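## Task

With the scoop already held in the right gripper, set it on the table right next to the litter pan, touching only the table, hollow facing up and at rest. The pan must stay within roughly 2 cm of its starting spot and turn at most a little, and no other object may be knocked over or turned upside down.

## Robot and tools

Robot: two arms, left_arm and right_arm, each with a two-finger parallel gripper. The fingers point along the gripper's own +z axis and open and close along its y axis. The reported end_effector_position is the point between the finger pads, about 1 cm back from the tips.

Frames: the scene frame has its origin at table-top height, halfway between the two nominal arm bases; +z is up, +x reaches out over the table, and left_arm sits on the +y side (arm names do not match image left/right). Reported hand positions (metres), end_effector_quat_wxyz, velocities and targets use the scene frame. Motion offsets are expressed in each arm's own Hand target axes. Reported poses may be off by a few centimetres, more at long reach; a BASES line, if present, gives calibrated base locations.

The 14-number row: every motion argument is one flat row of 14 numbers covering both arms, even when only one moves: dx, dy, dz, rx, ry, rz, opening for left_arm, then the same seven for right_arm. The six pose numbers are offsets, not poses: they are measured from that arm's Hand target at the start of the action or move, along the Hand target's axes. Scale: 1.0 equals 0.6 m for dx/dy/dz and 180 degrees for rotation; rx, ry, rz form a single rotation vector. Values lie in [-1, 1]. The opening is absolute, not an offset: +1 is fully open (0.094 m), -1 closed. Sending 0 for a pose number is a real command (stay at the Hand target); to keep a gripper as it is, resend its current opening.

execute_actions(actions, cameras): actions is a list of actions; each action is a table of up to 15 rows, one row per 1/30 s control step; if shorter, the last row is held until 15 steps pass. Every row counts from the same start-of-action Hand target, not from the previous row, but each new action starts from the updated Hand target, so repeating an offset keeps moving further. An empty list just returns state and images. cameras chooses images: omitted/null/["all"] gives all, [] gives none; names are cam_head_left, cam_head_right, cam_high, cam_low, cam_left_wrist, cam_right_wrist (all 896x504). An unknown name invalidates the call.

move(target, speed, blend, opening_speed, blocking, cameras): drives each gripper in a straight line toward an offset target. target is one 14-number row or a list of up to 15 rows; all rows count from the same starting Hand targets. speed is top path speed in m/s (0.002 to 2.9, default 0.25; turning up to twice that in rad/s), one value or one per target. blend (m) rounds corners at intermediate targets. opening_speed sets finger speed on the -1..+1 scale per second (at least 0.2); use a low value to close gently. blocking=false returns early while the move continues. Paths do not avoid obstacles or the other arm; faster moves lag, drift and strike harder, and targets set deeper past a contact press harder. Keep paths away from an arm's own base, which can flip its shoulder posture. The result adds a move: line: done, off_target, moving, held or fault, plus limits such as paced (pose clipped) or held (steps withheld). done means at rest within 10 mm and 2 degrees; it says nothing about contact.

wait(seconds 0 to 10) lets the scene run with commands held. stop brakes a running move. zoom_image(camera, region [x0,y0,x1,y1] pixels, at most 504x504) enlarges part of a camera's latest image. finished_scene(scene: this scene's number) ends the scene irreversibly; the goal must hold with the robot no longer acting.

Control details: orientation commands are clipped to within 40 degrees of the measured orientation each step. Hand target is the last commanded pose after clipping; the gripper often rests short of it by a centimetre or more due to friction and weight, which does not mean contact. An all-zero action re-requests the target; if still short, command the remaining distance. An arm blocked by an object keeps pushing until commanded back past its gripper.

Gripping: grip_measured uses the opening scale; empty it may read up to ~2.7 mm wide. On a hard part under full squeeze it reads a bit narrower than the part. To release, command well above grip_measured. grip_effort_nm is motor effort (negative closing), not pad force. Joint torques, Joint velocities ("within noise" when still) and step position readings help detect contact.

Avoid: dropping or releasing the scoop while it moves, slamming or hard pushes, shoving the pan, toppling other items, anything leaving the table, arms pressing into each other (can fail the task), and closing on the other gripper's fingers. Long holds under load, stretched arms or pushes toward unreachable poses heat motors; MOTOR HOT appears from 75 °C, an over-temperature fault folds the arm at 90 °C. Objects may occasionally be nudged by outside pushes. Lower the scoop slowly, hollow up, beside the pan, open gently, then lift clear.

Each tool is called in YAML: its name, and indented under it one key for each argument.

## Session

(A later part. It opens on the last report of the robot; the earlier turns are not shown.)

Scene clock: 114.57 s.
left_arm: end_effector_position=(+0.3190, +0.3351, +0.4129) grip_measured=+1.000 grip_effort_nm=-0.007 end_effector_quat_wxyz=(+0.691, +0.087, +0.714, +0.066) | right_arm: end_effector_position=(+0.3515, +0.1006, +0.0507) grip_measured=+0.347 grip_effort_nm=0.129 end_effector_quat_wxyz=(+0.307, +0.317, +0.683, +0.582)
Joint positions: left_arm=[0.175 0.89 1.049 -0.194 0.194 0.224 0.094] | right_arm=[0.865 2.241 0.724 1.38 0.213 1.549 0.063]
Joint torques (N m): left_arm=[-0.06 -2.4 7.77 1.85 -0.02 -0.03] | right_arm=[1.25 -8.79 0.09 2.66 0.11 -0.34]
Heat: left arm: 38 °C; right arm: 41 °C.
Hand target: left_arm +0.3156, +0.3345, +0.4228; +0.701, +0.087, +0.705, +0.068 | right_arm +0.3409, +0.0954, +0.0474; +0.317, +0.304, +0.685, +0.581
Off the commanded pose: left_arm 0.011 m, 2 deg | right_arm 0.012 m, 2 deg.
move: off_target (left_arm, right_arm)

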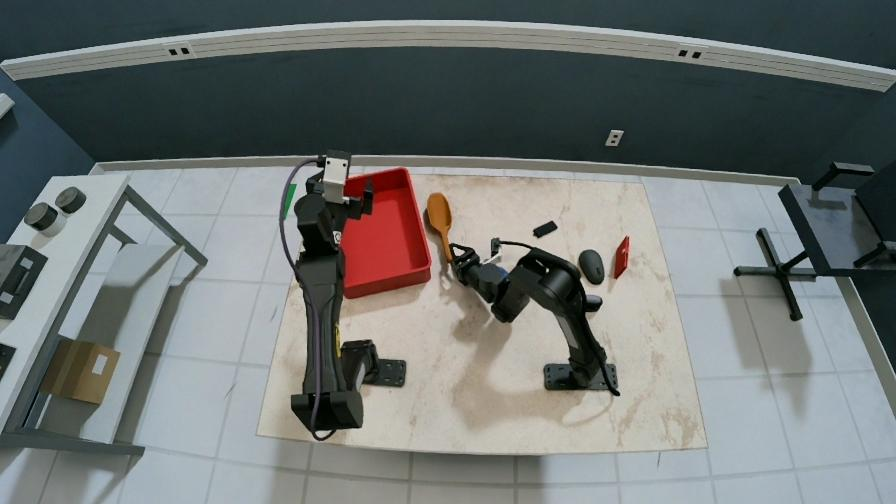

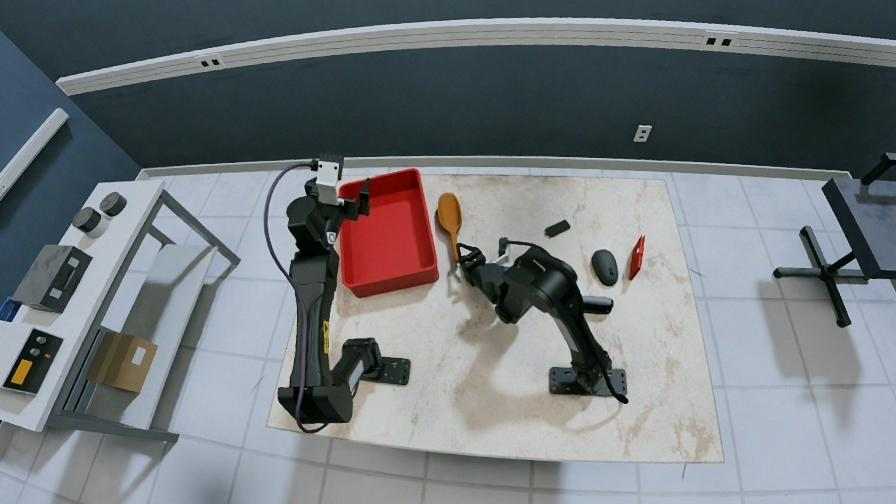

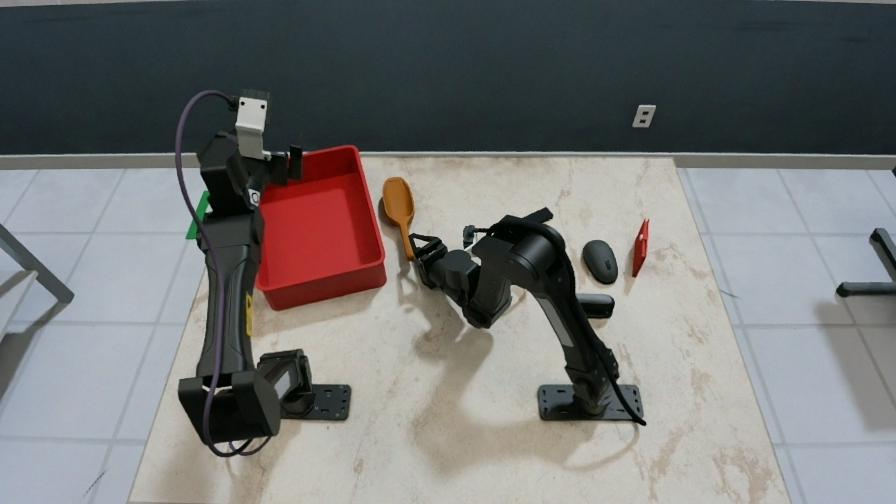

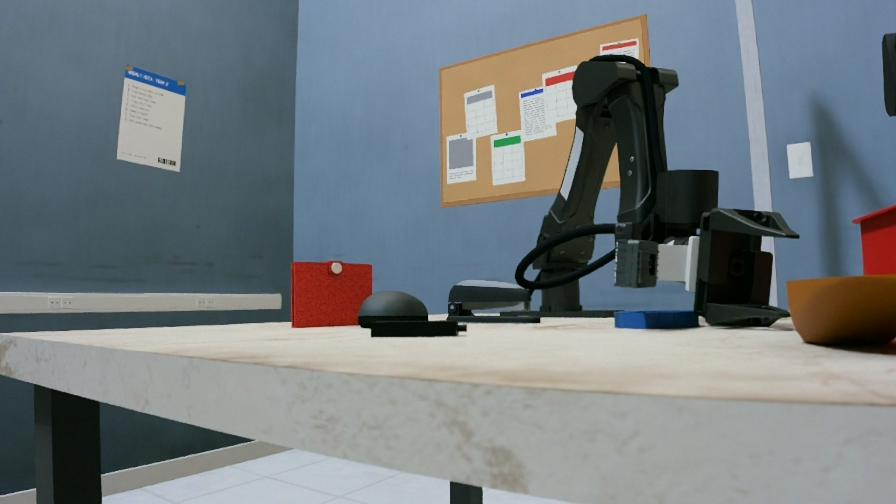

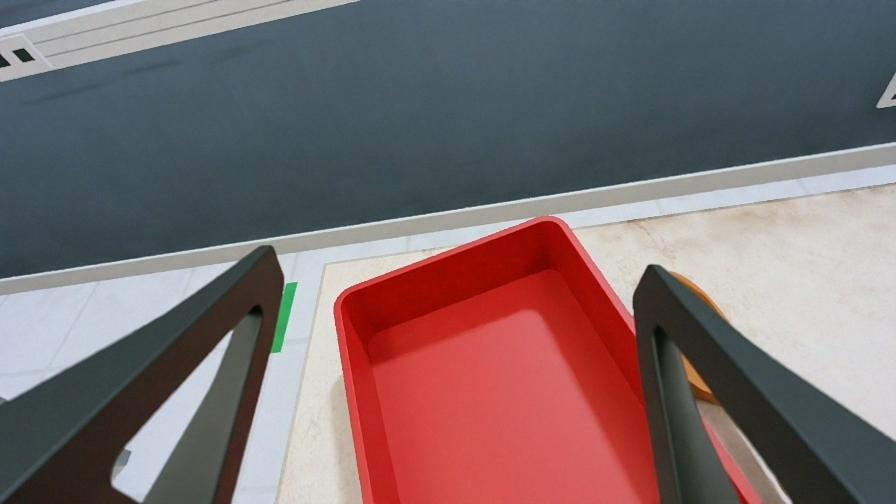

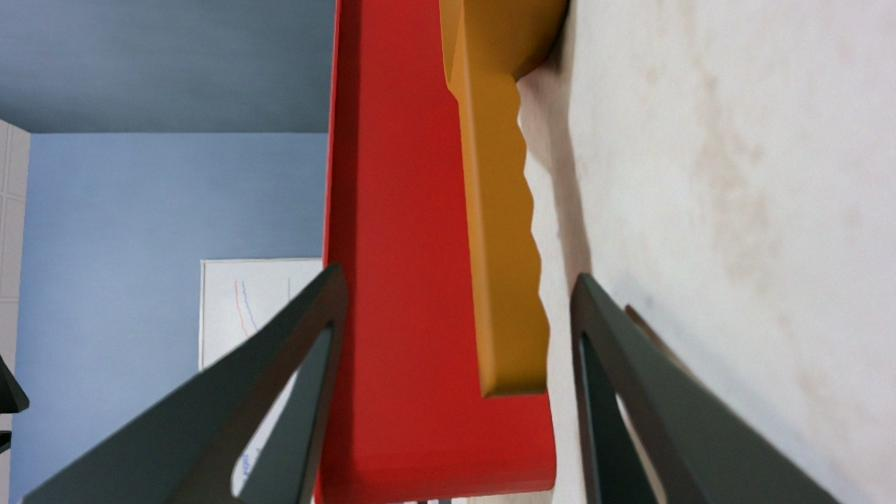

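move:
  target:
    - [0,0,0,0,0,0,1,-0.03,0.02,-0.07,0,0,0,0.35]
    - [0,0,0,0,0,0,1,-0.05,0.3,-0.12,0,0,0,0.35]
  speed: 0.12

zoom_image:
  camera: "cam_high"
  region: [350, 150, 490, 310]

zoom_image:
  camera: "cam_low"
  region: [600, 200, 896, 370]

Scene clock: 122.33 s.
left_arm: end_effector_position=(+0.3190, +0.3351, +0.4129) grip_measured=+1.000 grip_effort_nm=-0.007 end_effector_quat_wxyz=(+0.691, +0.087, +0.714, +0.066) | right_arm: end_effector_position=(+0.3096, +0.0526, +0.2118) grip_measured=+0.348 grip_effort_nm=0.095 end_effector_quat_wxyz=(+0.302, +0.313, +0.701, +0.566)
Joint positions: left_arm=[0.175 0.89 1.049 -0.194 0.194 0.224 0.094] | right_arm=[0.86 1.396 0.649 0.564 0.196 1.536 0.063]
Joint torques (N m): left_arm=[-0.09 -2.39 7.82 1.86 -0.03 -0.05] | right_arm=[0.23 -7.98 9.1 1.97 0.16 -0.23]
Heat: left arm: 39 °C; right arm: 42 °C.
Hand target: left_arm +0.3156, +0.3345, +0.4228; +0.701, +0.087, +0.705, +0.068 | right_arm +0.3113, +0.0533, +0.2368; +0.317, +0.304, +0.685, +0.582
Off the commanded pose: left_arm 0.011 m, 2 deg | right_arm 0.025 m, 3 deg.
move: off_target (left_arm, right_arm)

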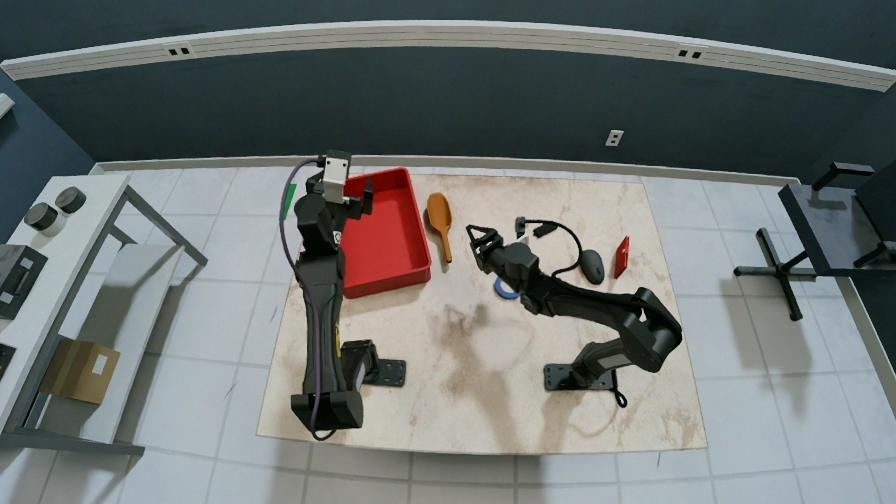

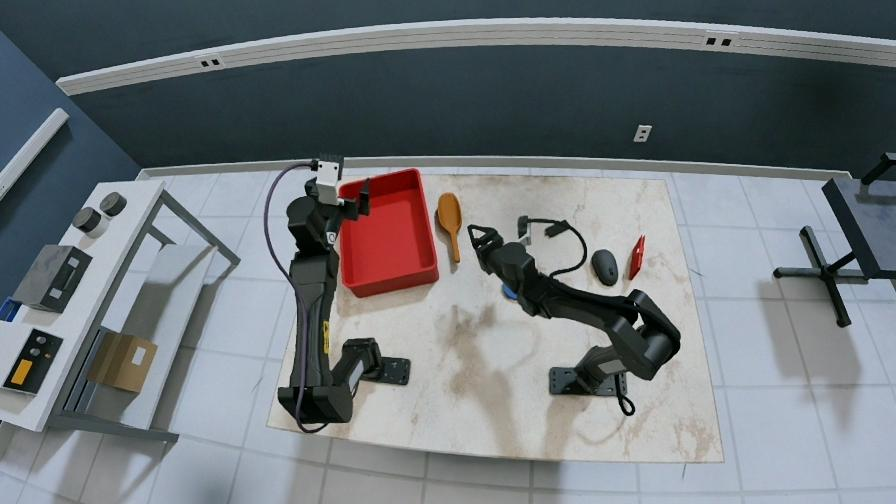

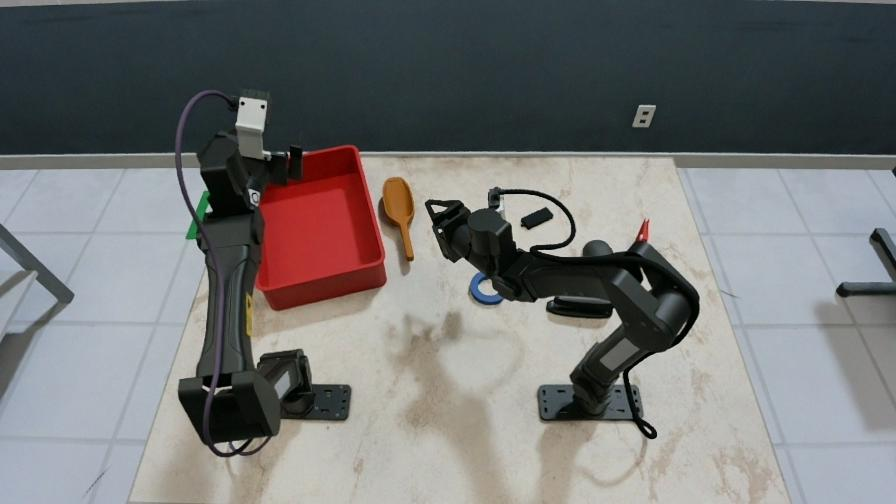

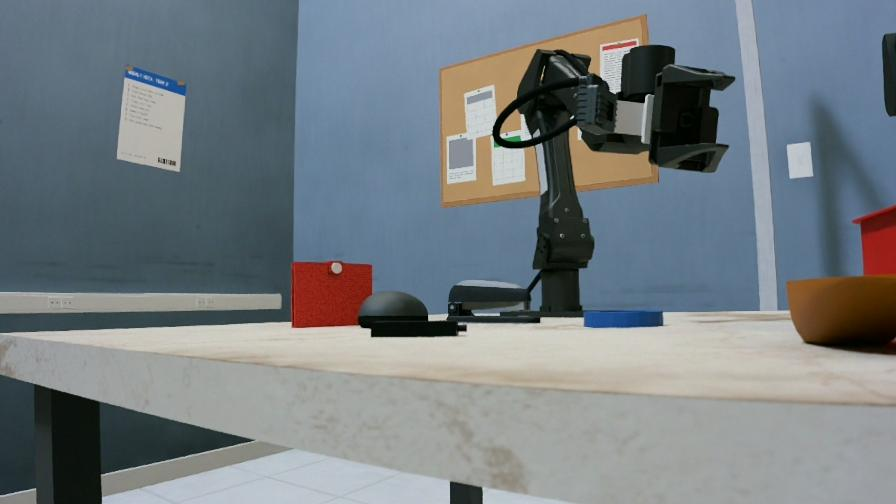

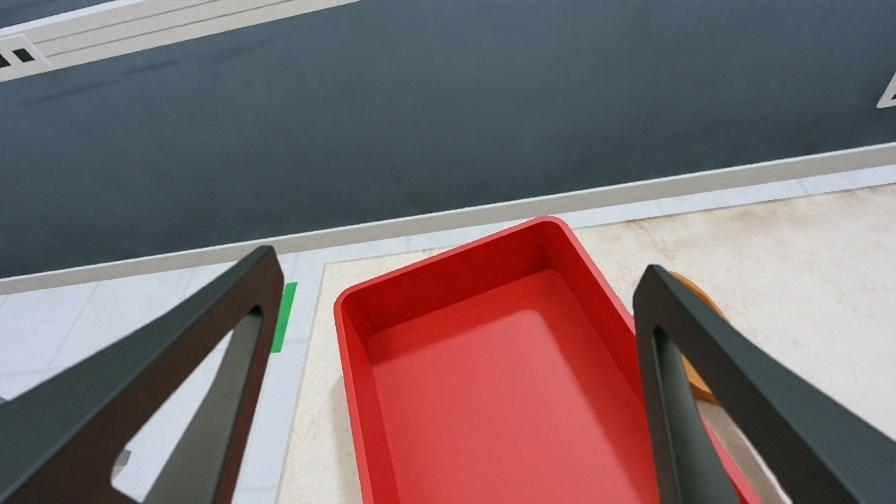

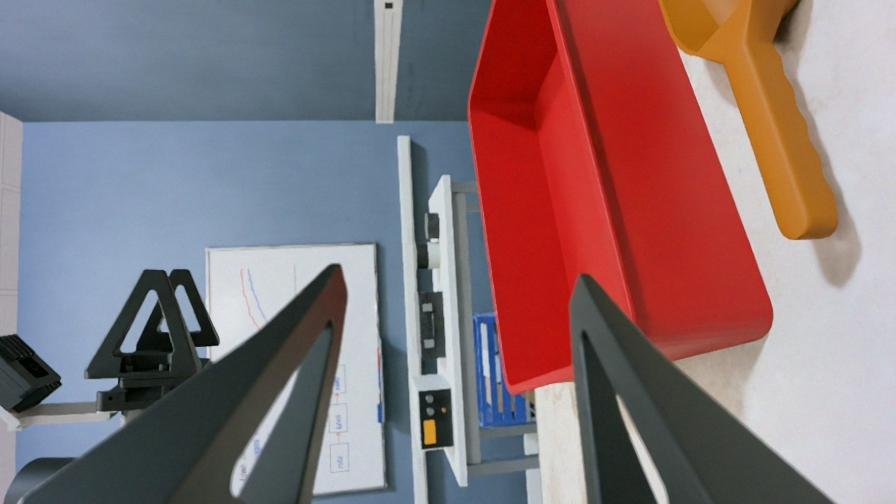

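Scaled by 3.150.

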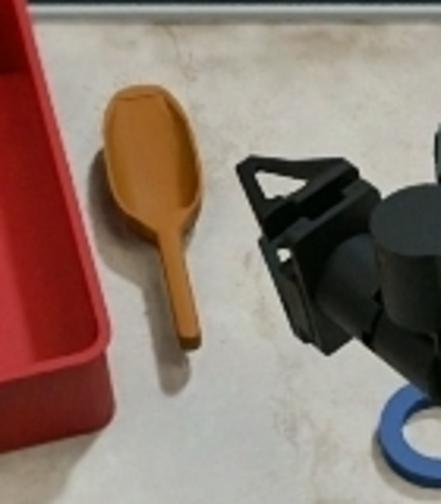

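Scaled by 1.703.

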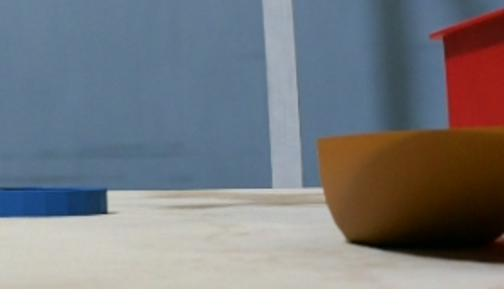

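finished_scene:
  scene: 3

The scene is finished: the task was done.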